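# Slide tray side guide snugly against paper stack

## Task

Push the paper tray's side guide inward until the paper stack sits square and flat against the wall facing the guide. The guide must end up locked in the closest notch, in contact or near contact with the stack along all of its length, without pinching it. Striking the guide may end the attempt. Pressing on it very hard, moving it very quickly, or pushing the stack sideways beyond the tray walls will end it.

## Robot and tools

Robot: two seven-joint arms, left_arm and right_arm, each ending in a two-finger gripper. The fingers can fold when pressed tip-first on a surface or when a part sits near the palm, so contact may barely show. Bases in the scene frame: left_arm at (-0.008, +0.364, 0) m, quat_wxyz (+1.000, 0, 0, +0.017); right_arm at (-0.051, -0.413, 0) m, quat_wxyz (+1.000, 0, 0, -0.007). Cameras, all 896x504: fixed cam_high and cam_low, and cam_left_wrist and cam_right_wrist on the wrists.

Frames: the scene frame has its origin at table-top height, midway between the nominal bases. +z is up, +x points out over the table, and left_arm is on the +y side; image left and right do not match the arm names. Each arm's printed poses, targets and offsets use that arm's own base frame, which is nearly parallel to the scene frame. On the gripper, the fingers point along +z and close along y. end_effector_position is the point between the closed pads. The fingertips reach about 33 mm past it when the gap is 40 mm or less, and only 9 mm past it when fully open.

Row layout, used by execute_actions and move: one list of 18 numbers covering both arms, each in [-1, 1]. The first nine are left_arm dx, dy, dz, rx, ry, rz, then left gripper position, force_limit, speed. The last nine are the same for right_arm. dx to rz are offsets, not a pose. They count from the arm's Hand target as it stood when the action or move began, along that arm's base axes. Each row counts from that same start, not from the row before. 1.0 equals 0.6 m or 180 degrees. rx, ry, rz form one rotation vector about the Hand target point. Sending the same offset again moves the arm further. All-zero pose numbers re-request the current Hand target. Gripper numbers are absolute commands, and 0 counts as a command. To leave a gripper unchanged, resend its last three values. position: +1 is open (140 mm), about -0.8 means the pads touch, and -1 closes until blocked. force_limit runs from -1 (softest, about 14 N) to +1 (about 58 N); a faster close grips harder. speed runs from -1 (about 30 mm/s) to +1 (about 250 mm/s). Both force_limit and speed start at +1.

Tools:
- execute_actions(actions, cameras): actions is a list of actions. Each action is a table of up to 15 rows, one per 1/30 s step. A shorter table repeats its last row. Images come back only for an empty list, or for the names given in cameras (["all"] gives every camera).
- move(target, speed, blend, blocking, cameras): target is one row or a list of up to 15 rows, all offset from the same starting Hand targets. The arms follow straight paths that do not avoid obstacles, and the move lasts at most 10 s. speed is in m/s, 0.002 to 2, default 0.25; turning is capped at twice that number in rad/s and at 2.5 rad/s. blend, in metres, rounds the corners of a list; 0 means stop at each target. With blocking=false the result returns early while the move continues. The result adds a move: line giving the ending (done, off_target, moving, held, fault) and any limits (paced means the command was clipped; held means steps were withheld). A faster move strikes harder, and a target set further past a contact presses harder.
- wait(seconds 0 to 10): holds the last commands.
- stop(): brakes a running move. The fingers keep moving.
- zoom_image(camera, region [x0, y0, x1, y1]): works on the latest image from that camera. The region is in pixels from the top-left corner, at most 504 by 504.
- show_instructions(): shows the reference images.
- set_collision_behavior(contact_force_n 20, 40 or 85): sets the force limit for both arms. It starts at 20 N.
- clear_fault(arm): releases an arm after a reported torque or force fault.
- finished_scene(scene): pass this scene's number. It ends the scene and cannot be undone.

Motion: on every step the controller limits the command to 70 mm and 16 degrees from the measured gripper pose. Hand target is the last command after this clip. The gripper often stops short of it, so resend the remaining gap as an offset. To stop pushing on something, command the target back past the gripper.

Results: each arm's end_effector_position (m) and end_effector_quat_wxyz in its base frame, plus Hand target. Joint positions, velocities ("within noise" means at rest) and torques are listed. External joint torques estimate outside pushback. Flange force is the gripper's force along its own x y z axes; it carries some error and includes any held weight. Tool commands shows the current gripper commands. object_status: 0 moving, 1 blocked while opening, 2 blocked while closing (gripping), 3 reached the position or pads met. position_measured is in counts: 3 open, about 75 = 100 mm, 139 = 60 mm, 200 = 20 mm, 230 pads touching. Wrist depth gives a 7x7 grid of distances in front of each wrist camera, rows separated by " / "; "-" means no value. Also watch for MOTOR HOT and fault lines.

Avoid: net force on an arm reaching the contact limit (20 N) or joint contact torque reaching its limit (waist and shoulder 20, upper arm roll and elbow 18, forearm roll and wrist joints 12 N m). Either one stops that arm until clear_fault. Joints running past their ranges or moving too fast also cause faults. Do not let the arms or grippers press on each other. Do not strike the guide, push it hard or quickly, or shove the stack over the tray walls. Nothing may fall or be left off the table. Approach the guide slowly and nudge it with small offsets.

Each tool is called as a command line: name --argument value for each argument, lists and objects as JSON in quotes; but a table of rows of numbers goes row by row, as --pt "numbers of a row", without its own name.

Reference images:

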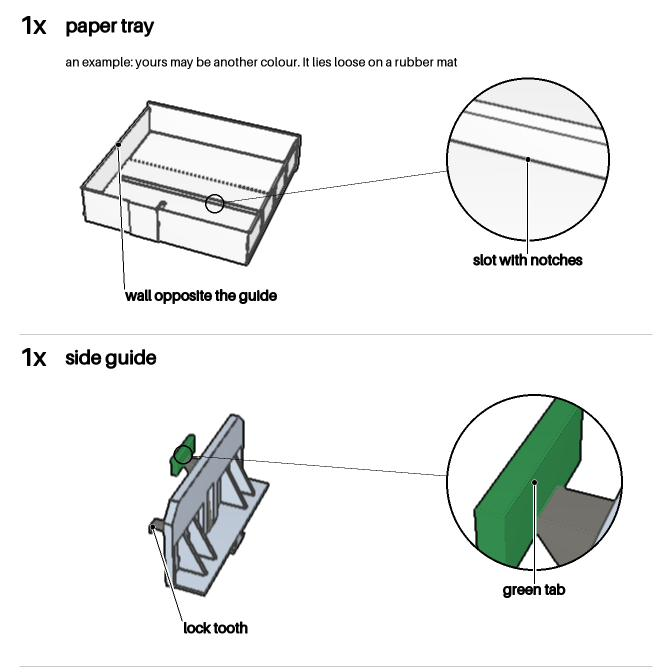

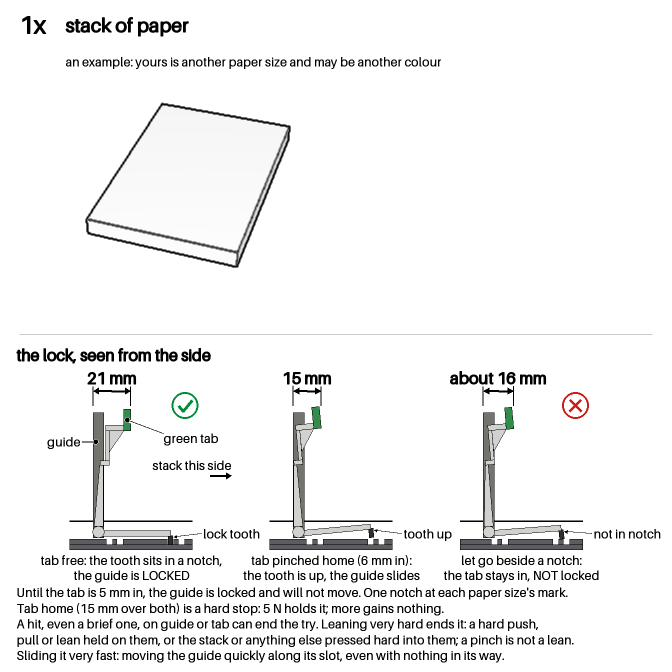

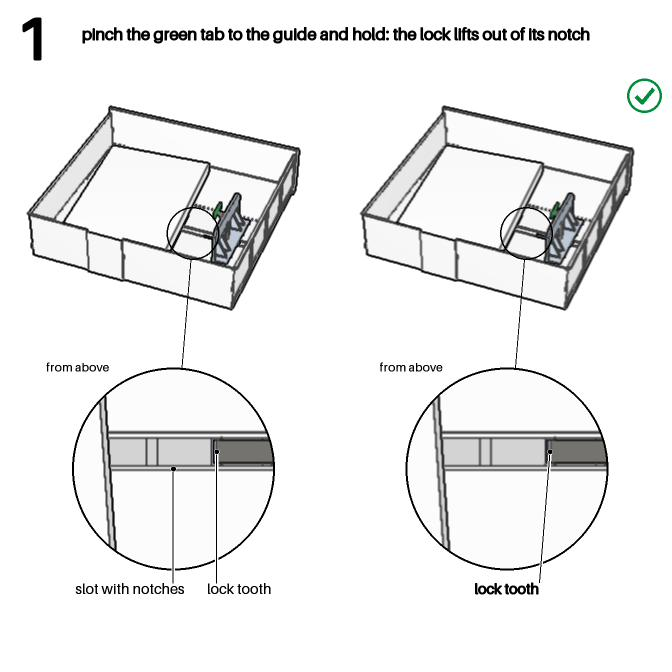

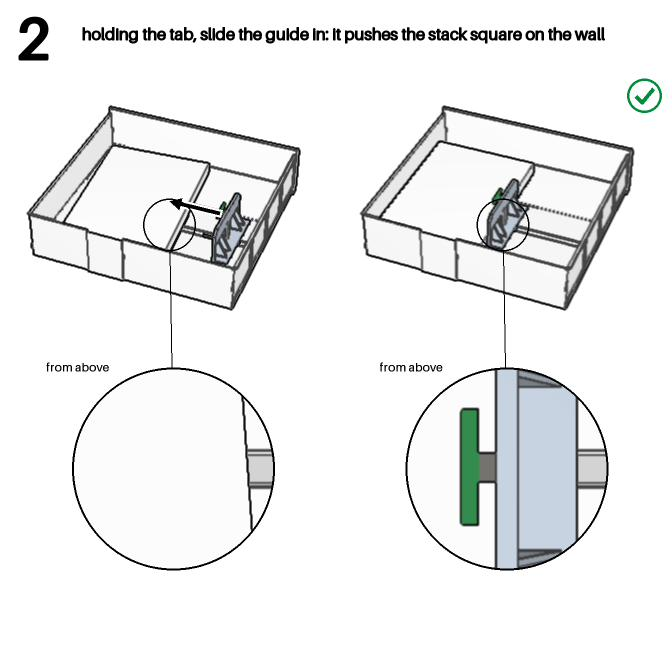

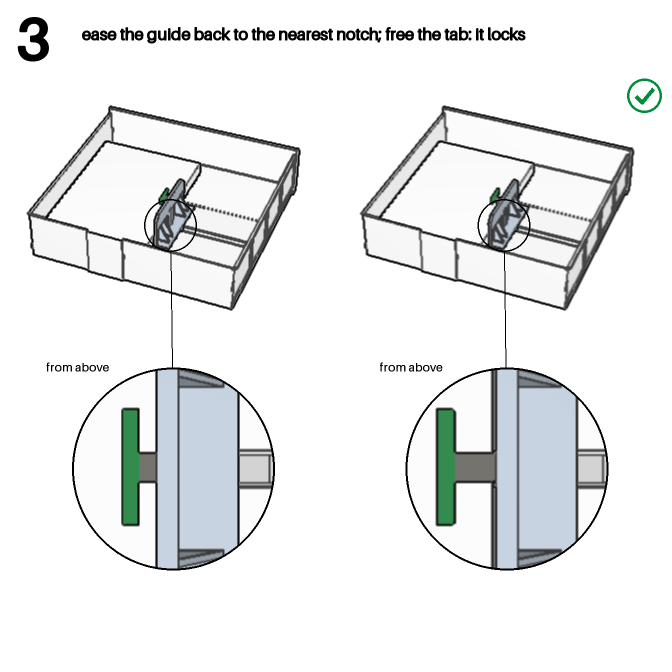

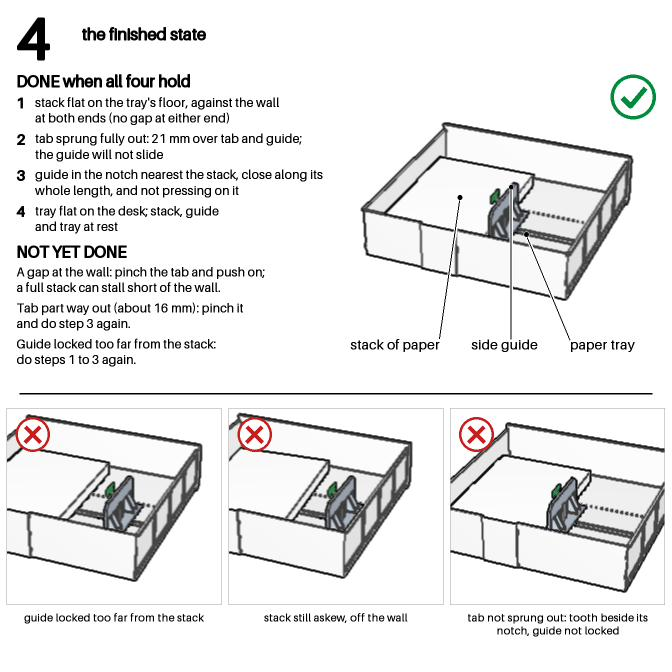

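## Session

execute_actions --actions '[]'

Scene clock: 0.00 s.
left_arm: end_effector_position=(+0.3090, -0.5913, +0.2375) position_measured=3 object_status=3 end_effector_quat_wxyz=(-0.122, -0.559, +0.750, -0.333) | right_arm: end_effector_position=(+0.2387, -0.0283, +0.1689) position_measured=3 object_status=3 end_effector_quat_wxyz=(-0.005, +0.432, +0.580, +0.690)
Joint positions: left_arm=[-1.204 -0.019 0.059 -2.361 -0.851 3.022 -0.041] | right_arm=[-1.243 0.149 -0.164 -2.811 0.805 1.472 0.763]
Joint velocities: within noise
Joint torques (N m): no reading
External joint torques (N m): no reading
Flange force (N): no reading
Wrist depth (mm): cam_left_wrist=[- - - - 427 384 - / - - - - 399 - - / 688 572 520 461 388 - 331 / 678 131 480 419 368 137 312 / - 131 457 407 363 120 101 / - 473 440 391 339 - 95 / - - 374 356 - - -] | cam_right_wrist=[311 447 597 3530 425 - 2365 / 275 377 508 2816 3133 2506 - / 247 330 472 565 2754 2457 2238 / 221 122 435 663 2638 136 2161 / - 113 372 641 2343 127 91 / - 230 314 499 1705 1816 96 / - 206 268 421 1729 1628 -]
Hand target: left_arm +0.3090, -0.5913, +0.2375; -0.122, -0.559, +0.750, -0.333 | right_arm +0.2387, -0.0283, +0.1689; -0.005, +0.432, +0.580, +0.690
Tool commands: left_gripper/position=+1.0 left_gripper/force_limit=+1.0 left_gripper/speed=+1.0 right_gripper/position=+1.0 right_gripper/force_limit=+1.0 right_gripper/speed=+1.0

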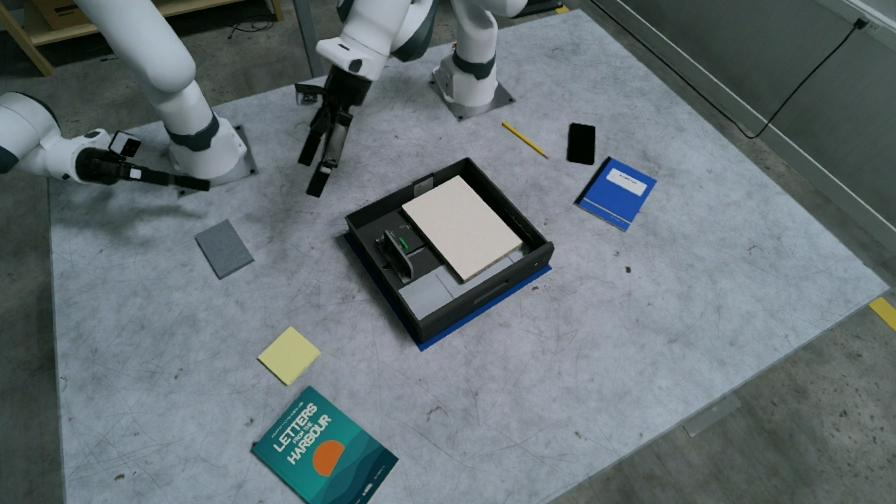

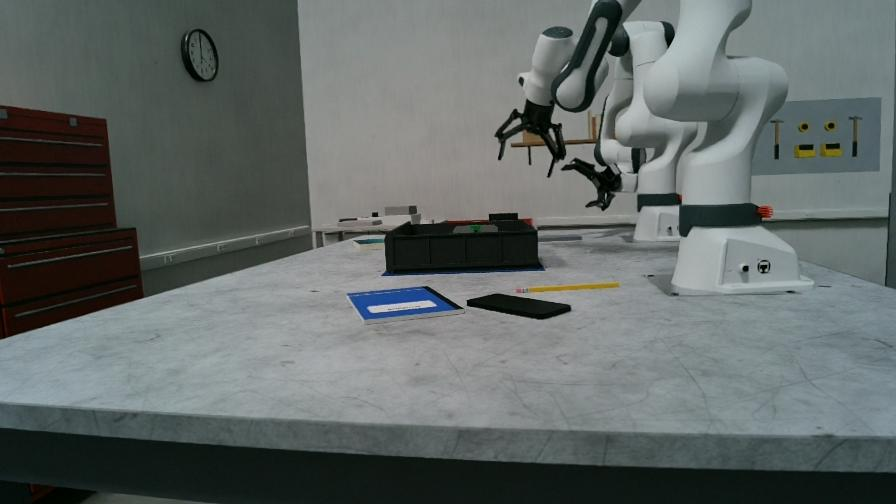

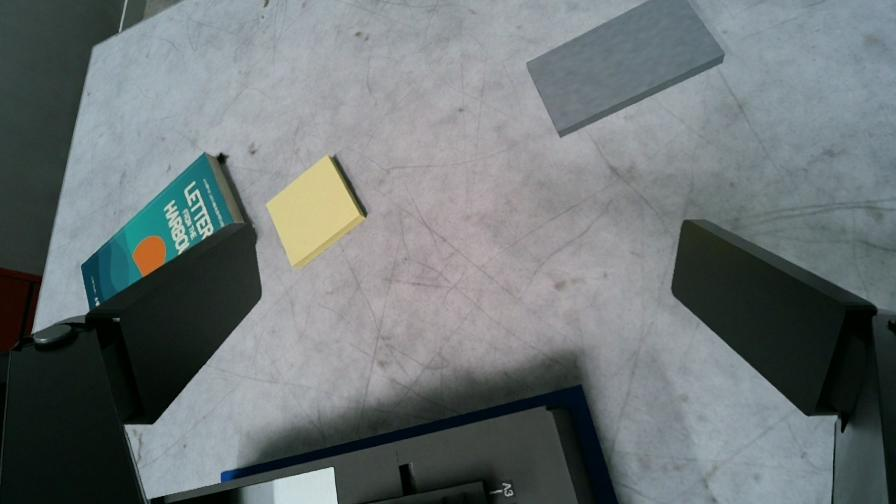

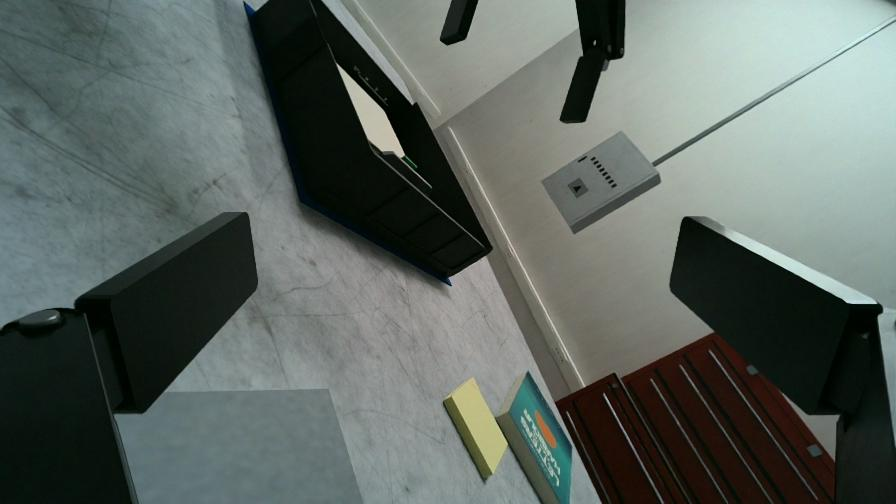

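move --target '[0.118,0.268,0.238,0.231,-0.085,-0.389,-0.2,-1,0,0,0,0,0,0,0,1,1,1]' --speed 0.5 --cameras '["cam_left_wrist","cam_high"]'

Scene clock: 4.50 s.
left_arm: end_effector_position=(+0.3796, -0.4312, +0.3816) position_measured=154 object_status=3 end_effector_quat_wxyz=(+0.000, -0.003, +1.000, -0.003) | right_arm: end_effector_position=(+0.2387, -0.0283, +0.1689) position_measured=3 object_status=3 end_effector_quat_wxyz=(-0.005, +0.432, +0.580, +0.690)
Joint positions: left_arm=[-1.077 0.045 0.237 -1.6 -0.015 1.647 0.726] | right_arm=[-1.243 0.149 -0.164 -2.811 0.805 1.472 0.763]
Joint velocities: left_arm=[0 0 0.001 0 -0.001 0 0.006] | right_arm=[within noise]
Joint torques (N m): left_arm=[-0.22 -32.34 1.04 25.7 1.07 2.36 0.19] | right_arm=[0.11 -22.67 0.27 9.16 0.48 -2.56 0.05]
External joint torques (N m): left_arm=[-0.15 0.52 0.73 1.15 0.33 -0.18 0.19] | right_arm=[0.13 -0.93 0.39 0.39 0.07 -0.17 -0.05]
Flange force (N): left_arm=[-5.0 -4.6 -4.4] | right_arm=[1.6 3.0 0.7]
Wrist depth (mm): cam_left_wrist=[463 467 - - 482 - - / 492 - 486 469 - - - / 553 - 520 507 - - - / 546 - - 532 159 - - / - 91 - 554 - - - / - - - - - - - / - - - - - - -] | cam_right_wrist=[309 391 724 - 3342 - 2584 / 276 375 512 3342 - 2558 2365 / 248 306 489 574 2724 2343 2161 / 221 122 494 658 3020 136 2089 / - 113 374 638 2611 127 91 / - 230 316 489 1729 1816 95 / - 205 268 419 1660 1638 -]
Hand target: left_arm +0.3798, -0.4305, +0.3803; -0.001, +0.000, +1.000, -0.001 | right_arm +0.2387, -0.0283, +0.1689; -0.005, +0.432, +0.580, +0.690
Off the commanded pose: left_arm 0.001 m, 0 deg | right_arm 0.000 m, 0 deg.
move: done; limits=paced
Images, in order (width x height): cam_high 896x504, cam_left_wrist 896x504.

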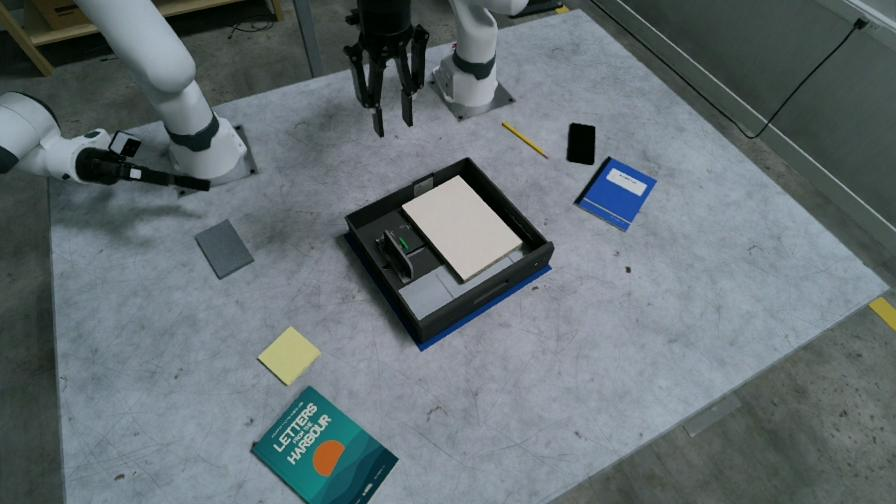

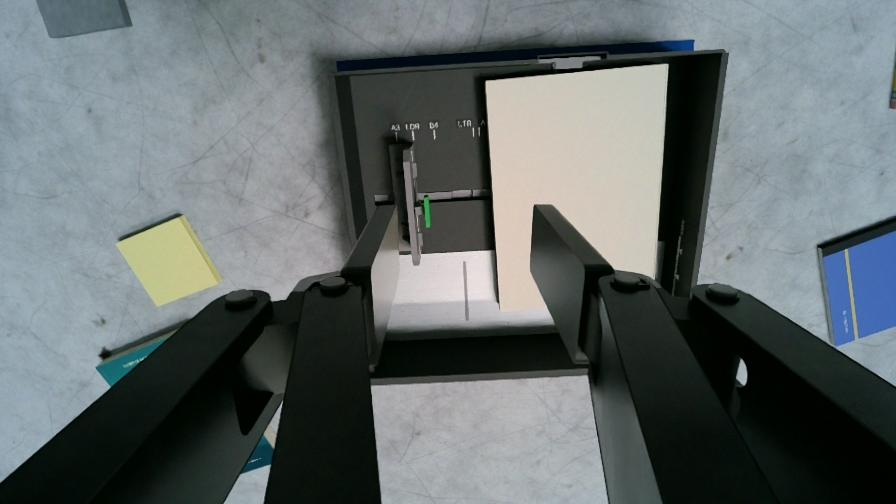

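move --target '[0.083,-0.067,-0.217,0,0,0.014,-0.2,-1,0,0,0,0,0,0,0,1,1,1]' --cameras '["cam_left_wrist"]'

Scene clock: 7.20 s.
left_arm: end_effector_position=(+0.4290, -0.4697, +0.2494) position_measured=154 object_status=3 end_effector_quat_wxyz=(-0.001, -0.024, +1.000, +0.001) | right_arm: end_effector_position=(+0.2387, -0.0283, +0.1689) position_measured=3 object_status=3 end_effector_quat_wxyz=(-0.005, +0.432, +0.580, +0.690)
Joint positions: left_arm=[-1.047 0.262 0.244 -1.654 -0.066 1.905 0.734] | right_arm=[-1.243 0.149 -0.164 -2.811 0.805 1.472 0.763]
Joint velocities: left_arm=[0 0.002 0.001 0 0 0.004 0.003] | right_arm=[within noise]
Joint torques (N m): left_arm=[0.26 -40.36 2.89 25.93 0.29 2.61 0.21] | right_arm=[0.22 -22.7 0.28 9.19 0.49 -2.56 0.07]
External joint torques (N m): left_arm=[0.27 0.23 0.64 0.99 -0.43 0.09 0.21] | right_arm=[0.24 -0.9 0.39 0.4 0.07 -0.16 -0.03]
Flange force (N): left_arm=[-4.5 -3.7 -1.6] | right_arm=[1.4 3.0 0.8]
Wrist depth (mm): cam_left_wrist=[338 - - - 333 317 - / - 370 - - 322 326 - / - 389 - 315 - - 340 / - 399 143 398 142 - 352 / - 91 93 412 - - 427 / - - - 378 - - - / - - - - - - -] | cam_right_wrist=[309 445 696 3173 507 2142 - / 275 379 515 2816 2949 - 2300 / 248 314 478 576 2666 2532 2199 / 220 122 436 646 2724 136 2124 / - 113 371 597 2457 127 91 / - 230 313 510 1803 1765 95 / - 205 268 422 1671 1649 -]
Hand target: left_arm +0.4296, -0.4707, +0.2501; -0.001, -0.022, +1.000, -0.001 | right_arm +0.2387, -0.0283, +0.1689; -0.005, +0.432, +0.580, +0.690
Off the commanded pose: left_arm 0.001 m, 0 deg | right_arm 0.000 m, 0 deg.
move: done
Images, in order (width x height): cam_left_wrist 896x504.

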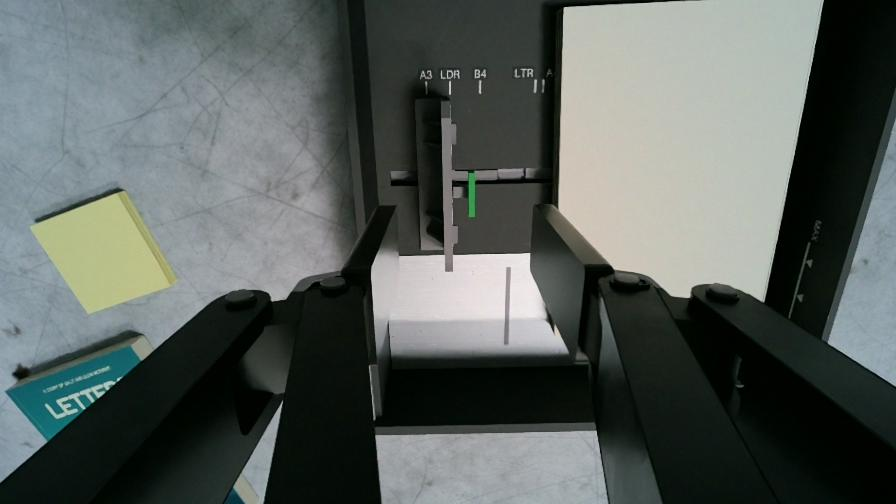

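move --target '[0.031,0.003,-0.19,0,0,0,-0.2,-1,0,0,0,0,0,0,0,1,1,1]' --cameras '["cam_left_wrist","cam_low"]'

zoom_image --camera "cam_low" --region '[370, 150, 570, 290]'

Scene clock: 9.07 s.
left_arm: end_effector_position=(+0.4479, -0.4675, +0.1352) position_measured=154 object_status=3 end_effector_quat_wxyz=(-0.001, -0.024, +1.000, +0.002) | right_arm: end_effector_position=(+0.2387, -0.0283, +0.1689) position_measured=3 object_status=3 end_effector_quat_wxyz=(-0.005, +0.432, +0.580, +0.690)
Joint positions: left_arm=[-1.016 0.391 0.235 -1.769 -0.105 2.144 0.781] | right_arm=[-1.243 0.149 -0.164 -2.811 0.805 1.472 0.763]
Joint velocities: left_arm=[0.001 0 0 0 0.001 0.004 0.005] | right_arm=[within noise]
Joint torques (N m): left_arm=[0.26 -43.37 3.56 24.86 0.23 2.65 0.04] | right_arm=[0.14 -22.74 0.27 9.2 0.5 -2.56 0]
External joint torques (N m): left_arm=[0.28 0.03 0.31 1.12 -0.41 0.15 0.04] | right_arm=[0.2 -1.01 0.42 0.41 0.08 -0.17 -0.1]
Flange force (N): left_arm=[-3.9 -3.6 -0.6] | right_arm=[1.7 3.2 0.9]
Wrist depth (mm): cam_left_wrist=[- 246 - 225 220 204 204 / - - 243 236 235 217 212 / - - 243 247 246 229 232 / - 284 129 - 159 242 244 / - - 93 282 115 - 254 / - - - 302 - - - / - - - 294 - - -] | cam_right_wrist=[311 420 591 - 515 2532 2666 / 275 378 514 595 517 2433 2142 / 248 329 470 566 2881 2365 2279 / 222 122 465 667 2532 136 2071 / - 113 370 635 3094 127 91 / - 231 314 501 1729 1803 96 / - 206 267 421 1741 1628 -]
Hand target: left_arm +0.4482, -0.4689, +0.1361; -0.001, -0.022, +1.000, -0.001 | right_arm +0.2387, -0.0283, +0.1689; -0.005, +0.432, +0.580, +0.690
Off the commanded pose: left_arm 0.002 m, 0 deg | right_arm 0.000 m, 0 deg.
move: done
Images, in order (width x height): cam_low 896x504, cam_left_wrist 896x504.

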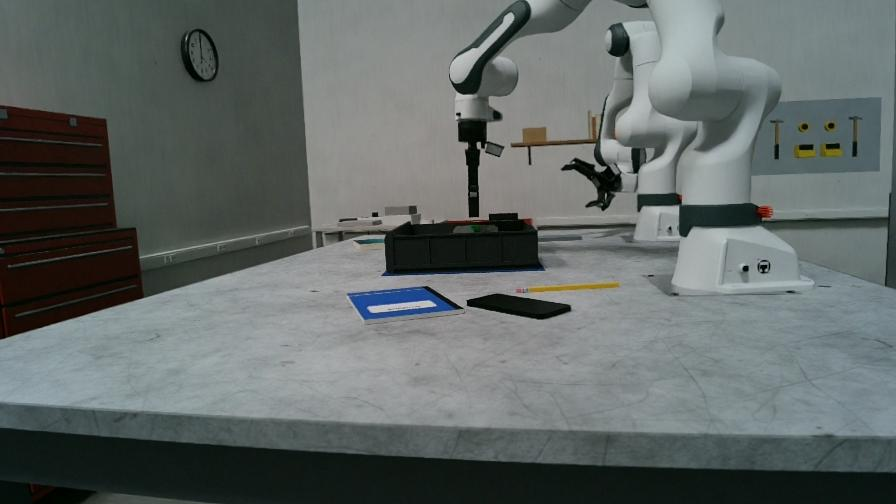

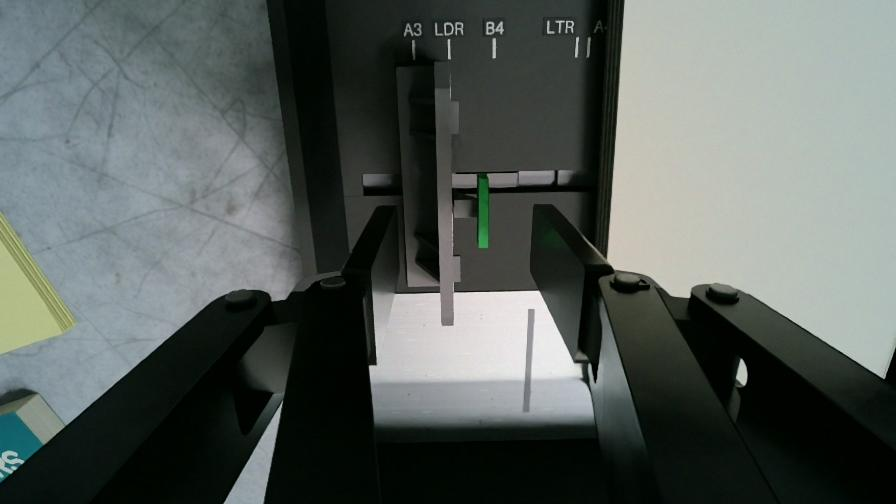

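Scaled by 2.520.

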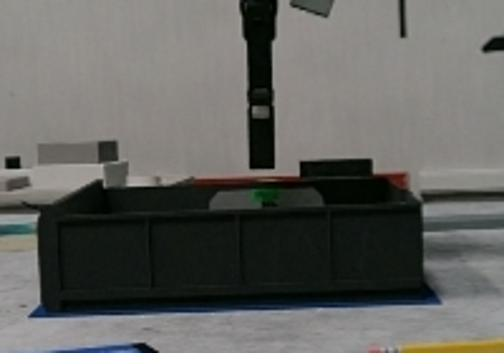

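move --target '[0,0,-0.052,0,0,0,-0.2,-1,-1,0,0,0,0,0,0,1,1,1]' --speed 0.1 --cameras '["cam_left_wrist","cam_low"]'

zoom_image --camera "cam_low" --region '[420, 180, 520, 250]'

Scene clock: 10.67 s.
left_arm: end_effector_position=(+0.4484, -0.4682, +0.1056) position_measured=154 object_status=3 end_effector_quat_wxyz=(+0.000, -0.024, +1.000, +0.000) | right_arm: end_effector_position=(+0.2387, -0.0283, +0.1689) position_measured=3 object_status=3 end_effector_quat_wxyz=(-0.005, +0.432, +0.580, +0.690)
Joint positions: left_arm=[-1.011 0.428 0.228 -1.794 -0.116 2.208 0.79] | right_arm=[-1.243 0.149 -0.164 -2.811 0.805 1.472 0.763]
Joint velocities: left_arm=[-0.001 0 0 0.001 -0.001 0.004 0.003] | right_arm=[within noise]
Joint torques (N m): left_arm=[0.27 -43.93 3.68 24 0.18 2.6 0.1] | right_arm=[0.14 -22.7 0.37 9.12 0.48 -2.57 0.01]
External joint torques (N m): left_arm=[0.5 0.22 0.39 0.66 -0.43 0.08 0.1] | right_arm=[0.14 -0.95 0.46 0.27 0.06 -0.18 -0.08]
Flange force (N): left_arm=[-3.3 -2.2 0.2] | right_arm=[1.9 3.0 1.1]
Wrist depth (mm): cam_left_wrist=[216 214 - 196 198 178 176 / 225 228 202 210 209 187 190 / - 236 178 216 219 198 199 / - 252 162 227 159 207 210 / - 91 93 248 116 - - / - - - 264 - - - / - - - 279 - - -] | cam_right_wrist=[310 430 620 3387 500 - 2506 / 275 379 506 586 545 - 2410 / 248 328 471 559 2638 2558 - / 222 122 437 663 - 127 1958 / - 113 369 607 2410 127 91 / - 231 312 501 1885 1778 95 / - 205 268 418 1694 1682 -]
Hand target: left_arm +0.4482, -0.4689, +0.1049; -0.001, -0.022, +1.000, -0.001 | right_arm +0.2387, -0.0283, +0.1689; -0.005, +0.432, +0.580, +0.690
Off the commanded pose: left_arm 0.001 m, 0 deg | right_arm 0.000 m, 0 deg.
move: done
Images, in order (width x height): cam_low 896x504, cam_left_wrist 896x504.

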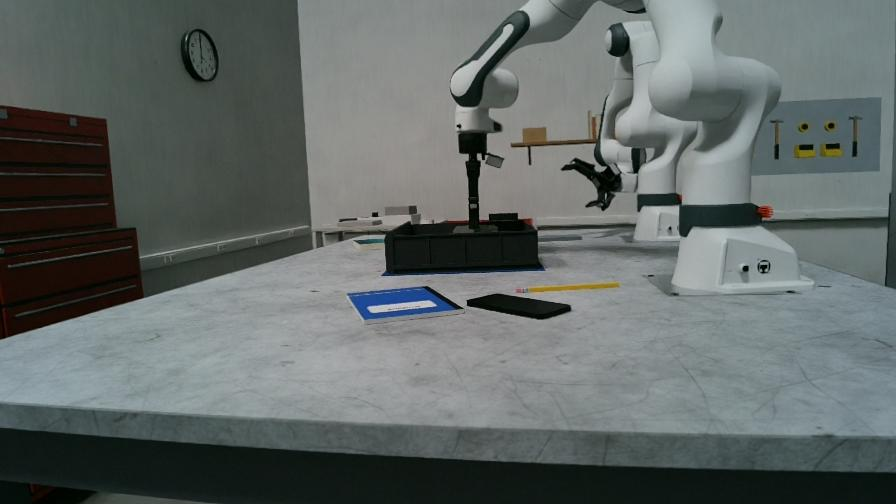

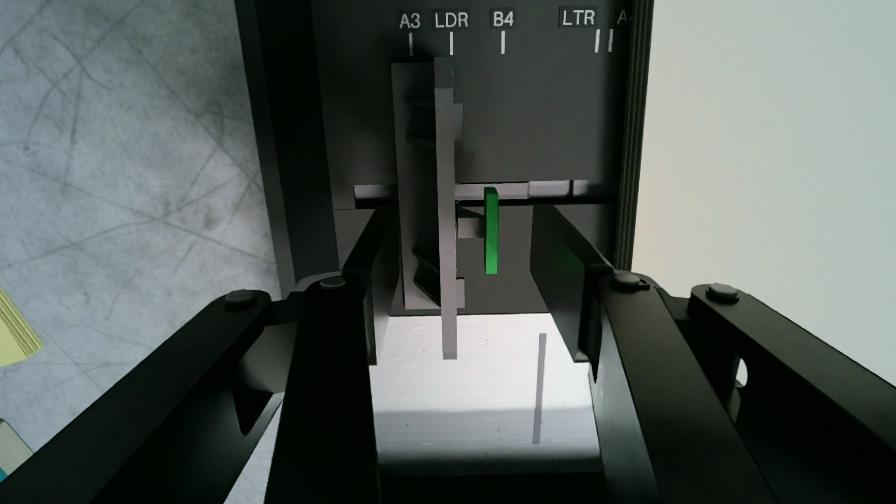

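Scaled by 5.040.

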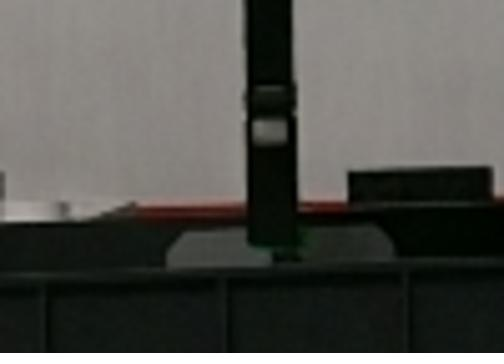

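move --target '[-0.006,0,-0.002,0,0,0,-0.2,-1,-1,0,0,0,0,0,0,1,1,1]' --speed 0.1

execute_actions --actions '[[[0,0,0,0,0,0,-1,-1,-1,0,0,0,0,0,0,1,1,1]],[[0,0,0,0,0,0,-1,-1,-1,0,0,0,0,0,0,1,1,1]],[[0,0,0,0,0,0,-1,-1,-1,0,0,0,0,0,0,1,1,1]],[[0,0,0,0,0,0,-1,-1,-1,0,0,0,0,0,0,1,1,1]],[[0,0,0,0,0,0,-1,-1,-1,0,0,0,0,0,0,1,1,1]]]' --cameras '["cam_left_wrist"]'

Scene clock: 11.73 s.
left_arm: end_effector_position=(+0.4458, -0.4672, +0.1031) position_measured=154 object_status=3 end_effector_quat_wxyz=(-0.001, -0.023, +1.000, +0.001) | right_arm: end_effector_position=(+0.2387, -0.0283, +0.1689) position_measured=3 object_status=3 end_effector_quat_wxyz=(-0.005, +0.432, +0.580, +0.690)
Joint positions: left_arm=[-1.012 0.425 0.226 -1.805 -0.116 2.215 0.79] | right_arm=[-1.243 0.149 -0.164 -2.811 0.805 1.472 0.763]
Joint velocities: left_arm=[0 -0.002 0 0 0 0.005 0.001] | right_arm=[within noise]
Joint torques (N m): left_arm=[-0.64 -44.24 3.71 23.3 0.56 2.57 -0.11] | right_arm=[0.12 -22.77 0.24 9.18 0.48 -2.57 0.04]
External joint torques (N m): left_arm=[-0.55 -0.31 0.35 0.07 -0.05 0.06 -0.11] | right_arm=[0.14 -1 0.35 0.4 0.06 -0.18 -0.05]
Flange force (N): left_arm=[1.2 0.3 -0.5] | right_arm=[1.9 3.2 0.7]
Wrist depth (mm): cam_left_wrist=[- - 163 - - 174 176 / - - 184 206 207 186 185 / - - 207 213 215 196 196 / - - 160 172 159 206 207 / - - 93 246 240 - - / - - - 262 - - - / - - - 277 - - -] | cam_right_wrist=[311 446 580 - 501 2785 2532 / 264 390 509 580 528 - 2410 / 247 329 465 566 2848 2089 2238 / 221 122 431 661 2881 127 2005 / - 113 370 638 2666 127 91 / - 230 313 491 1778 1765 96 / - 206 268 422 1753 1649 -]
Hand target: left_arm +0.4446, -0.4689, +0.1037; -0.001, -0.022, +1.000, -0.001 | right_arm +0.2387, -0.0283, +0.1689; -0.005, +0.432, +0.580, +0.690
Off the commanded pose: left_arm 0.002 m, 0 deg | right_arm 0.000 m, 0 deg.
move: done

Scene clock: 14.43 s.
left_arm: end_effector_position=(+0.4456, -0.4692, +0.1036) position_measured=208 object_status=2 end_effector_quat_wxyz=(+0.000, -0.023, +1.000, -0.001) | right_arm: end_effector_position=(+0.2387, -0.0283, +0.1689) position_measured=3 object_status=3 end_effector_quat_wxyz=(-0.005, +0.432, +0.580, +0.690)
Joint positions: left_arm=[-1.013 0.425 0.225 -1.805 -0.117 2.219 0.788] | right_arm=[-1.243 0.149 -0.164 -2.811 0.805 1.472 0.763]
Joint torques (N m): left_arm=[-0.44 -44.2 3.79 23.61 0.68 2.39 -0.01] | right_arm=[0.21 -22.75 0.3 9.18 0.49 -2.57 -0.02]
External joint torques (N m): left_arm=[-0.47 -0.19 0.35 0.34 0.07 -0.14 -0.01] | right_arm=[0.24 -0.91 0.43 0.34 0.07 -0.18 -0.12]
External joint torques at the end of the 1st action: left_arm=[-0.61 -0.35 0.34 0.35 -0.06 0.14 -0.11] | right_arm=[0.24 -1.01 0.43 0.45 0.07 -0.18 -0.1]
External joint torques at the end of the 2nd action: left_arm=[1.02 -0.99 1.93 0.55 -0.03 -0.37 -0.13] | right_arm=[0.16 -0.98 0.32 0.48 0.1 -0.17 -0.1]
External joint torques at the end of the 3rd action: left_arm=[-0.49 -0.39 0.37 0.41 0.1 -0.15 -0.04] | right_arm=[0.06 -1.02 0.3 0.42 0.08 -0.18 -0.1]
External joint torques at the end of the 4th action: left_arm=[-0.53 -0.44 0.33 0.47 0.09 -0.13 -0.01] | right_arm=[0.16 -0.97 0.42 0.37 0.07 -0.19 -0.13]
Flange force (N): left_arm=[-0.2 -1.0 -0.9] | right_arm=[1.5 2.9 1.0]
Flange force at the end of the 1st action (N): left_arm=[0.6 -0.5 -0.6] | right_arm=[1.6 3.2 0.9]
Flange force at the end of the 2nd action (N): left_arm=[-1.5 0.9 -2.8] | right_arm=[1.5 3.1 0.7]
Flange force at the end of the 3rd action (N): left_arm=[0.0 -0.8 -1.3] | right_arm=[2.0 3.1 0.6]
Flange force at the end of the 4th action (N): left_arm=[0.0 -0.9 -1.4] | right_arm=[1.7 3.0 0.9]
Wrist depth (mm): cam_left_wrist=[- - - 193 - 178 178 / - - 176 207 212 185 183 / - - 198 213 218 196 195 / - - 195 164 235 210 207 / - - - - - 215 221 / - - - - - - - / - - - - - - -] | cam_right_wrist=[313 445 616 3020 496 2848 - / 275 368 551 582 2881 2695 - / 247 328 473 607 2848 2457 2482 / 220 122 435 660 3434 127 2089 / - 113 368 611 - 127 91 / - 230 313 501 1790 1778 95 / - 205 268 419 1729 1671 -]
Hand target: left_arm +0.4446, -0.4689, +0.1037; -0.001, -0.022, +1.000, -0.001 | right_arm +0.2387, -0.0283, +0.1689; -0.005, +0.432, +0.580, +0.690
Off the commanded pose: left_arm 0.001 m, 0 deg | right_arm 0.000 m, 0 deg.
Images, in order (width x height): cam_left_wrist 896x504.

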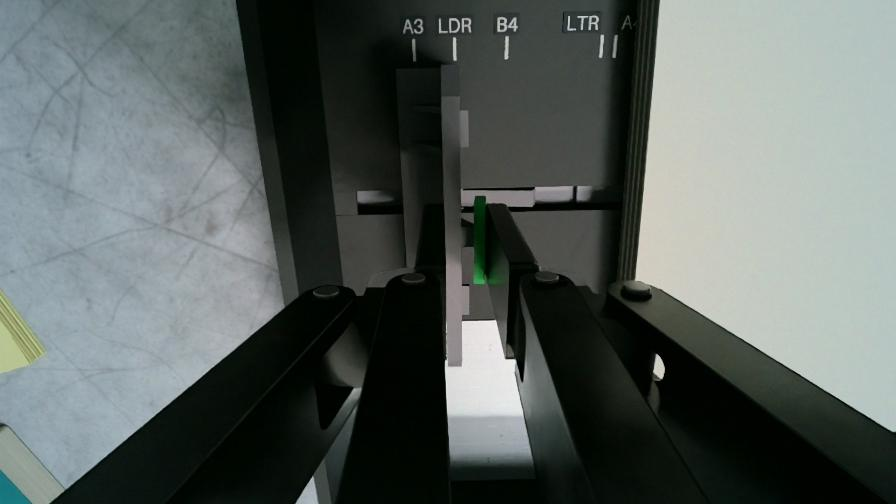

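move --target '[-0.006,0.1415,0,0,0,0,-1,-1,-1,0,0,0,0,0,0,1,1,1]' --speed 0.035 --cameras '["cam_left_wrist"]'

Scene clock: 17.97 s.
left_arm: end_effector_position=(+0.4390, -0.3865, +0.1033) position_measured=208 object_status=2 end_effector_quat_wxyz=(-0.002, -0.026, +1.000, -0.001) | right_arm: end_effector_position=(+0.2387, -0.0283, +0.1689) position_measured=3 object_status=3 end_effector_quat_wxyz=(-0.005, +0.432, +0.580, +0.690)
Joint positions: left_arm=[-0.952 0.255 0.24 -2.06 -0.087 2.305 0.858] | right_arm=[-1.243 0.149 -0.164 -2.811 0.805 1.472 0.763]
Joint velocities: left_arm=[0 0 -0.001 -0.002 0.001 0 0.005] | right_arm=[within noise]
Joint torques (N m): left_arm=[1.3 -38.36 4.06 22.88 1.31 2.51 0.49] | right_arm=[0.17 -22.78 0.25 9.17 0.49 -2.58 0]
External joint torques (N m): left_arm=[1.4 -0.62 1.97 0.45 0.74 0.02 0.49] | right_arm=[0.18 -1.04 0.36 0.37 0.07 -0.19 -0.1]
Flange force (N): left_arm=[-2.3 2.6 -1.7] | right_arm=[2.0 3.2 0.9]
Wrist depth (mm): cam_left_wrist=[171 - 194 193 174 176 176 / - 208 - 186 185 185 185 / - 216 215 194 195 197 193 / 171 228 231 165 202 206 212 / 189 229 - 179 - 215 226 / - - - - - - 225 / - - - - - - -] | cam_right_wrist=[311 447 603 608 595 2984 - / 276 379 507 613 - 2611 2258 / 247 329 472 827 2506 2321 2343 / 222 122 433 648 - 136 1928 / - 113 369 636 - 127 91 / - 230 313 508 1943 1765 95 / - 205 267 422 814 1671 -]
Hand target: left_arm +0.4410, -0.3840, +0.1037; -0.001, -0.022, +1.000, -0.001 | right_arm +0.2387, -0.0283, +0.1689; -0.005, +0.432, +0.580, +0.690
Off the commanded pose: left_arm 0.003 m, 1 deg | right_arm 0.000 m, 0 deg.
move: done
Images, in order (width x height): cam_left_wrist 896x504.

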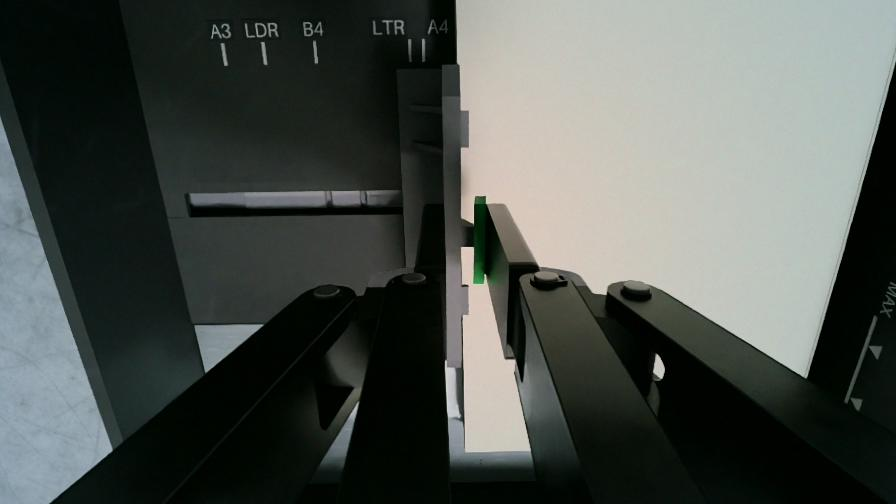

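move --target '[-0.001,0.0233,0,0,0,0,-1,-1,-1,0,0,0,0,0,0,1,1,1]' --speed 0.03 --cameras '["cam_left_wrist","cam_high"]'

zoom_image --camera "cam_high" --region '[330, 140, 570, 350]'

Scene clock: 19.07 s.
left_arm: end_effector_position=(+0.4379, -0.3732, +0.1033) position_measured=208 object_status=2 end_effector_quat_wxyz=(-0.002, -0.026, +1.000, -0.001) | right_arm: end_effector_position=(+0.2387, -0.0283, +0.1689) position_measured=3 object_status=3 end_effector_quat_wxyz=(-0.005, +0.432, +0.580, +0.690)
Joint positions: left_arm=[-0.94 0.23 0.244 -2.096 -0.082 2.316 0.872] | right_arm=[-1.243 0.149 -0.164 -2.811 0.805 1.472 0.763]
Joint velocities: left_arm=[0 0 0.001 -0.002 -0.001 0.002 0.004] | right_arm=[within noise]
Joint torques (N m): left_arm=[1.59 -37.4 3.94 22.48 1.4 2.61 0.32] | right_arm=[0.18 -22.72 0.31 9.14 0.51 -2.57 0.07]
External joint torques (N m): left_arm=[1.48 -0.44 1.85 0.05 0.83 0.1 0.32] | right_arm=[0.19 -0.94 0.41 0.34 0.08 -0.18 -0.03]
Flange force (N): left_arm=[-1.2 3.3 -1.1] | right_arm=[1.7 3.2 1.0]
Wrist depth (mm): cam_left_wrist=[- - 195 177 175 176 176 / 189 212 208 186 185 185 185 / 189 217 216 193 199 197 195 / 188 228 227 168 - 208 207 / - 235 - 180 - 215 221 / - - - - - - - / - - - - - - -] | cam_right_wrist=[313 446 667 636 563 3094 2558 / 276 378 517 633 - 2584 2300 / 249 328 470 3133 2666 2482 2161 / 223 122 406 677 2666 127 2124 / - 113 368 579 2724 127 91 / - 229 313 502 1899 1790 95 / - 205 269 423 879 1607 -]
Hand target: left_arm +0.4404, -0.3700, +0.1037; -0.001, -0.022, +1.000, -0.001 | right_arm +0.2387, -0.0283, +0.1689; -0.005, +0.432, +0.580, +0.690
Off the commanded pose: left_arm 0.004 m, 1 deg | right_arm 0.000 m, 0 deg.
move: off_target (left_arm)
Images, in order (width x height): cam_high 896x504, cam_left_wrist 896x504.

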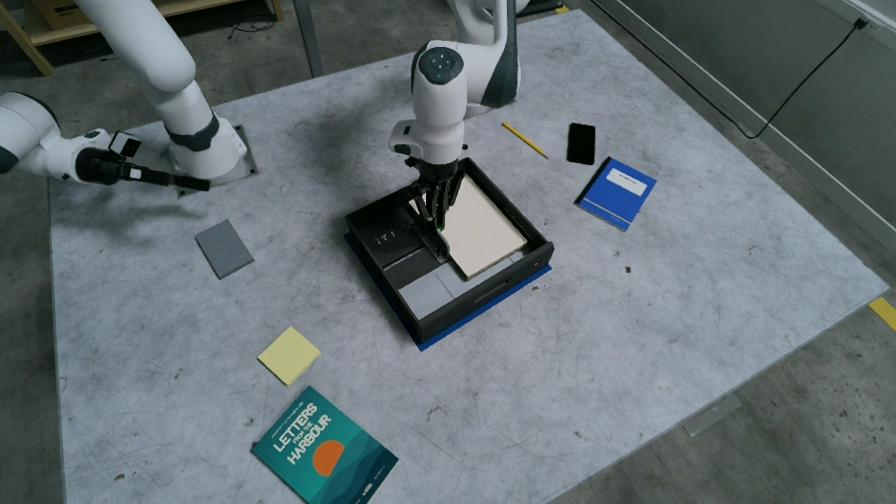

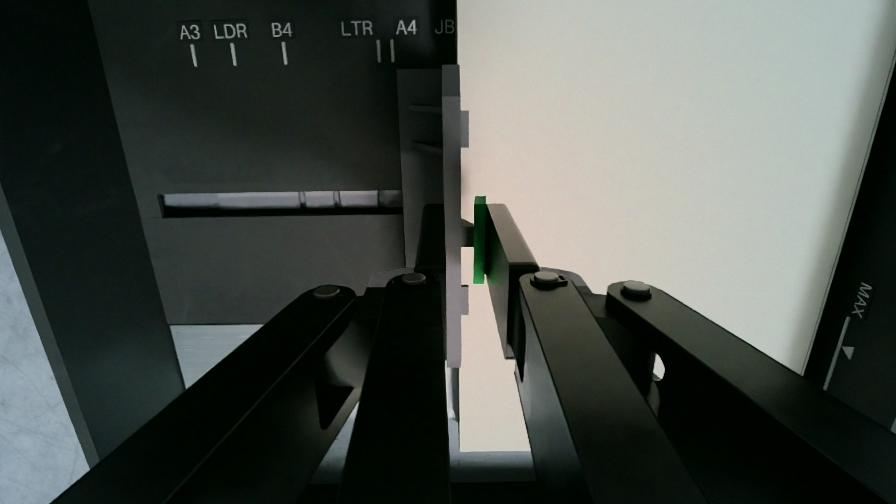

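Scaled by 2.100.

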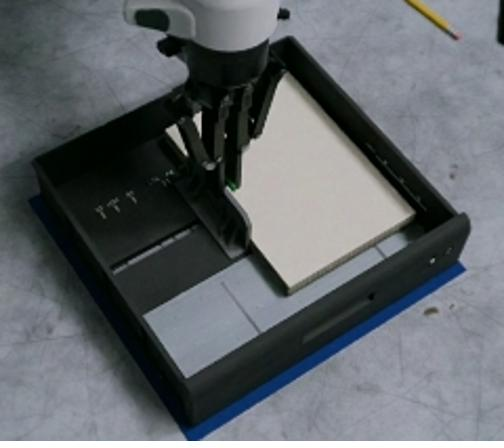

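move --target '[-0.0005,0.0133,0,0,0,0,-1,-1,-1,0,0,0,0,0,0,1,1,1]' --speed 0.02 --cameras '["cam_left_wrist"]'

zoom_image --camera "cam_left_wrist" --region '[640, 0, 896, 420]'

Scene clock: 20.17 s.
left_arm: end_effector_position=(+0.4374, -0.3667, +0.1032) position_measured=208 object_status=2 end_effector_quat_wxyz=(-0.002, -0.025, +1.000, -0.002) | right_arm: end_effector_position=(+0.2387, -0.0283, +0.1689) position_measured=3 object_status=3 end_effector_quat_wxyz=(-0.005, +0.432, +0.580, +0.690)
Joint positions: left_arm=[-0.934 0.216 0.244 -2.116 -0.079 2.325 0.879] | right_arm=[-1.243 0.149 -0.164 -2.811 0.805 1.472 0.763]
Joint velocities: left_arm=[-0.001 0 -0.001 -0.002 0 0.003 0.006] | right_arm=[within noise]
Joint torques (N m): left_arm=[2.48 -37.3 5.03 22.13 1.54 2.28 0.53] | right_arm=[0.2 -22.69 0.24 9.17 0.51 -2.57 0.07]
External joint torques (N m): left_arm=[2.64 -0.99 3.31 -0.19 0.98 -0.23 0.53] | right_arm=[0.2 -0.91 0.33 0.38 0.08 -0.18 -0.03]
Flange force (N): left_arm=[-1.6 6.5 -2.7] | right_arm=[1.6 3.1 0.8]
Wrist depth (mm): cam_left_wrist=[- - - 179 176 176 175 / 197 209 209 187 185 185 183 / 206 215 215 193 196 197 194 / 196 230 231 163 204 211 203 / 196 243 - 179 - 214 221 / - - - - - - - / - - - - - - -] | cam_right_wrist=[310 445 706 620 570 - 2584 / 275 378 508 628 - - 2387 / 244 337 470 3133 3342 - 2343 / 222 122 406 670 2724 127 1943 / - 113 369 639 3298 127 91 / - 230 313 486 1830 1778 96 / - 206 268 422 1694 1705 -]
Hand target: left_arm +0.4401, -0.3621, +0.1037; -0.001, -0.022, +1.000, -0.001 | right_arm +0.2387, -0.0283, +0.1689; -0.005, +0.432, +0.580, +0.690
Off the commanded pose: left_arm 0.005 m, 0 deg | right_arm 0.000 m, 0 deg.
move: off_target (left_arm)
Images, in order (width x height): cam_left_wrist 896x504.

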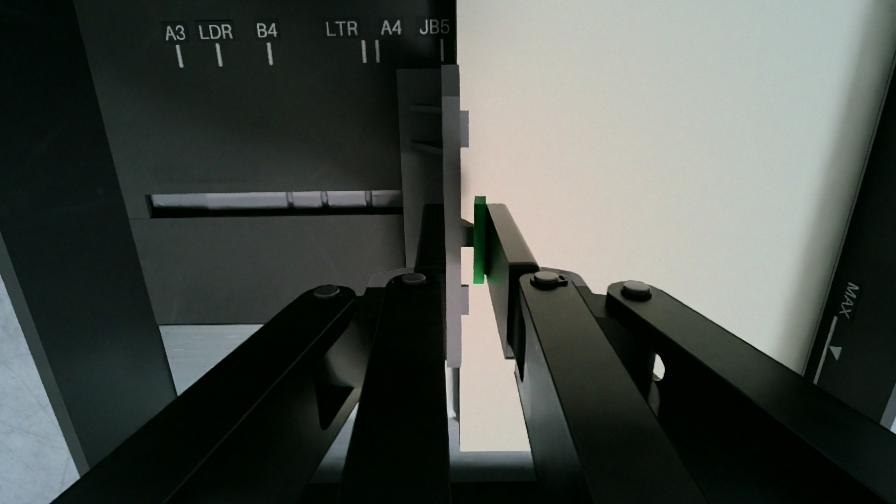

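Scaled by 1.200.

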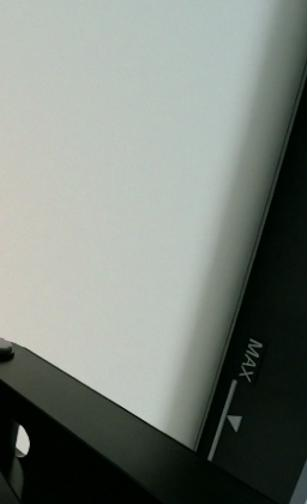

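move --target '[-0.0005,0.007,0,0,0,0,-1,-1,-1,0,0,0,0,0,0,1,1,1]' --speed 0.02 --cameras '["cam_left_wrist","cam_high"]'

zoom_image --camera "cam_high" --region '[400, 140, 570, 290]'

Scene clock: 21.30 s.
left_arm: end_effector_position=(+0.4368, -0.3654, +0.1032) position_measured=208 object_status=2 end_effector_quat_wxyz=(+0.000, -0.024, +1.000, -0.004) | right_arm: end_effector_position=(+0.2387, -0.0283, +0.1689) position_measured=3 object_status=3 end_effector_quat_wxyz=(-0.005, +0.432, +0.580, +0.690)
Joint positions: left_arm=[-0.933 0.21 0.244 -2.126 -0.079 2.333 0.884] | right_arm=[-1.243 0.149 -0.164 -2.811 0.805 1.472 0.763]
Joint torques (N m): left_arm=[3.34 -37.53 5.84 21.02 1.91 1.44 0.48] | right_arm=[0.19 -22.75 0.29 9.16 0.5 -2.55 0]
External joint torques (N m): left_arm=[3.37 -1.43 4.07 -1.27 1.36 -1.08 0.48] | right_arm=[0.18 -1.06 0.38 0.43 0.09 -0.15 -0.1]
Flange force (N): left_arm=[1.0 10.4 -5.0] | right_arm=[1.8 3.3 0.9]
Wrist depth (mm): cam_left_wrist=[- - - 176 176 174 173 / - 213 209 185 185 187 186 / 206 217 216 194 194 196 191 / 206 231 231 163 201 207 208 / 195 242 - 175 - 214 215 / - - - - - - - / - - - - - - -] | cam_right_wrist=[311 410 591 625 - 3133 2785 / 276 370 517 617 2199 2410 - / 249 314 468 668 2506 2881 2038 / 220 122 430 643 - 127 2038 / - 113 368 630 2238 127 91 / - 230 314 493 1778 1816 96 / - 206 269 421 816 1660 -]
Hand target: left_arm +0.4398, -0.3579, +0.1037; -0.001, -0.022, +1.000, -0.001 | right_arm +0.2387, -0.0283, +0.1689; -0.005, +0.432, +0.580, +0.690
Off the commanded pose: left_arm 0.008 m, 0 deg | right_arm 0.000 m, 0 deg.
move: off_target (left_arm)
Images, in order (width x height): cam_high 896x504, cam_left_wrist 896x504.

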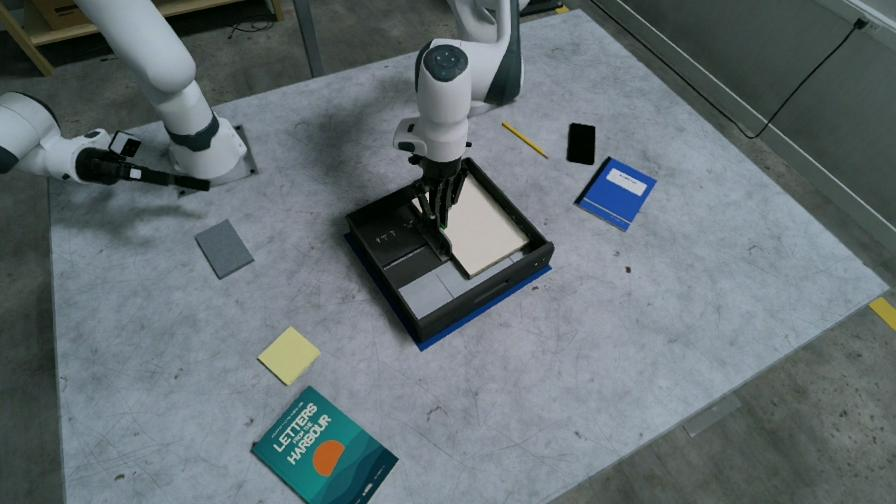

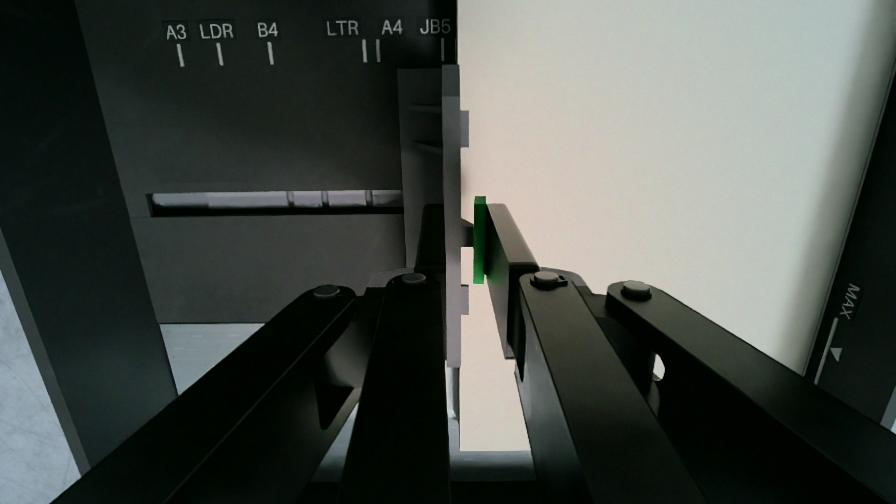

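Scaled by 2.965.

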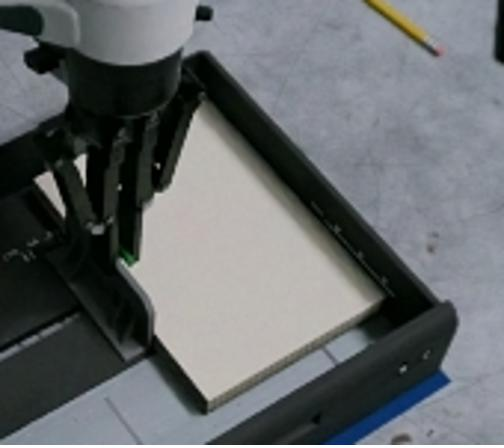

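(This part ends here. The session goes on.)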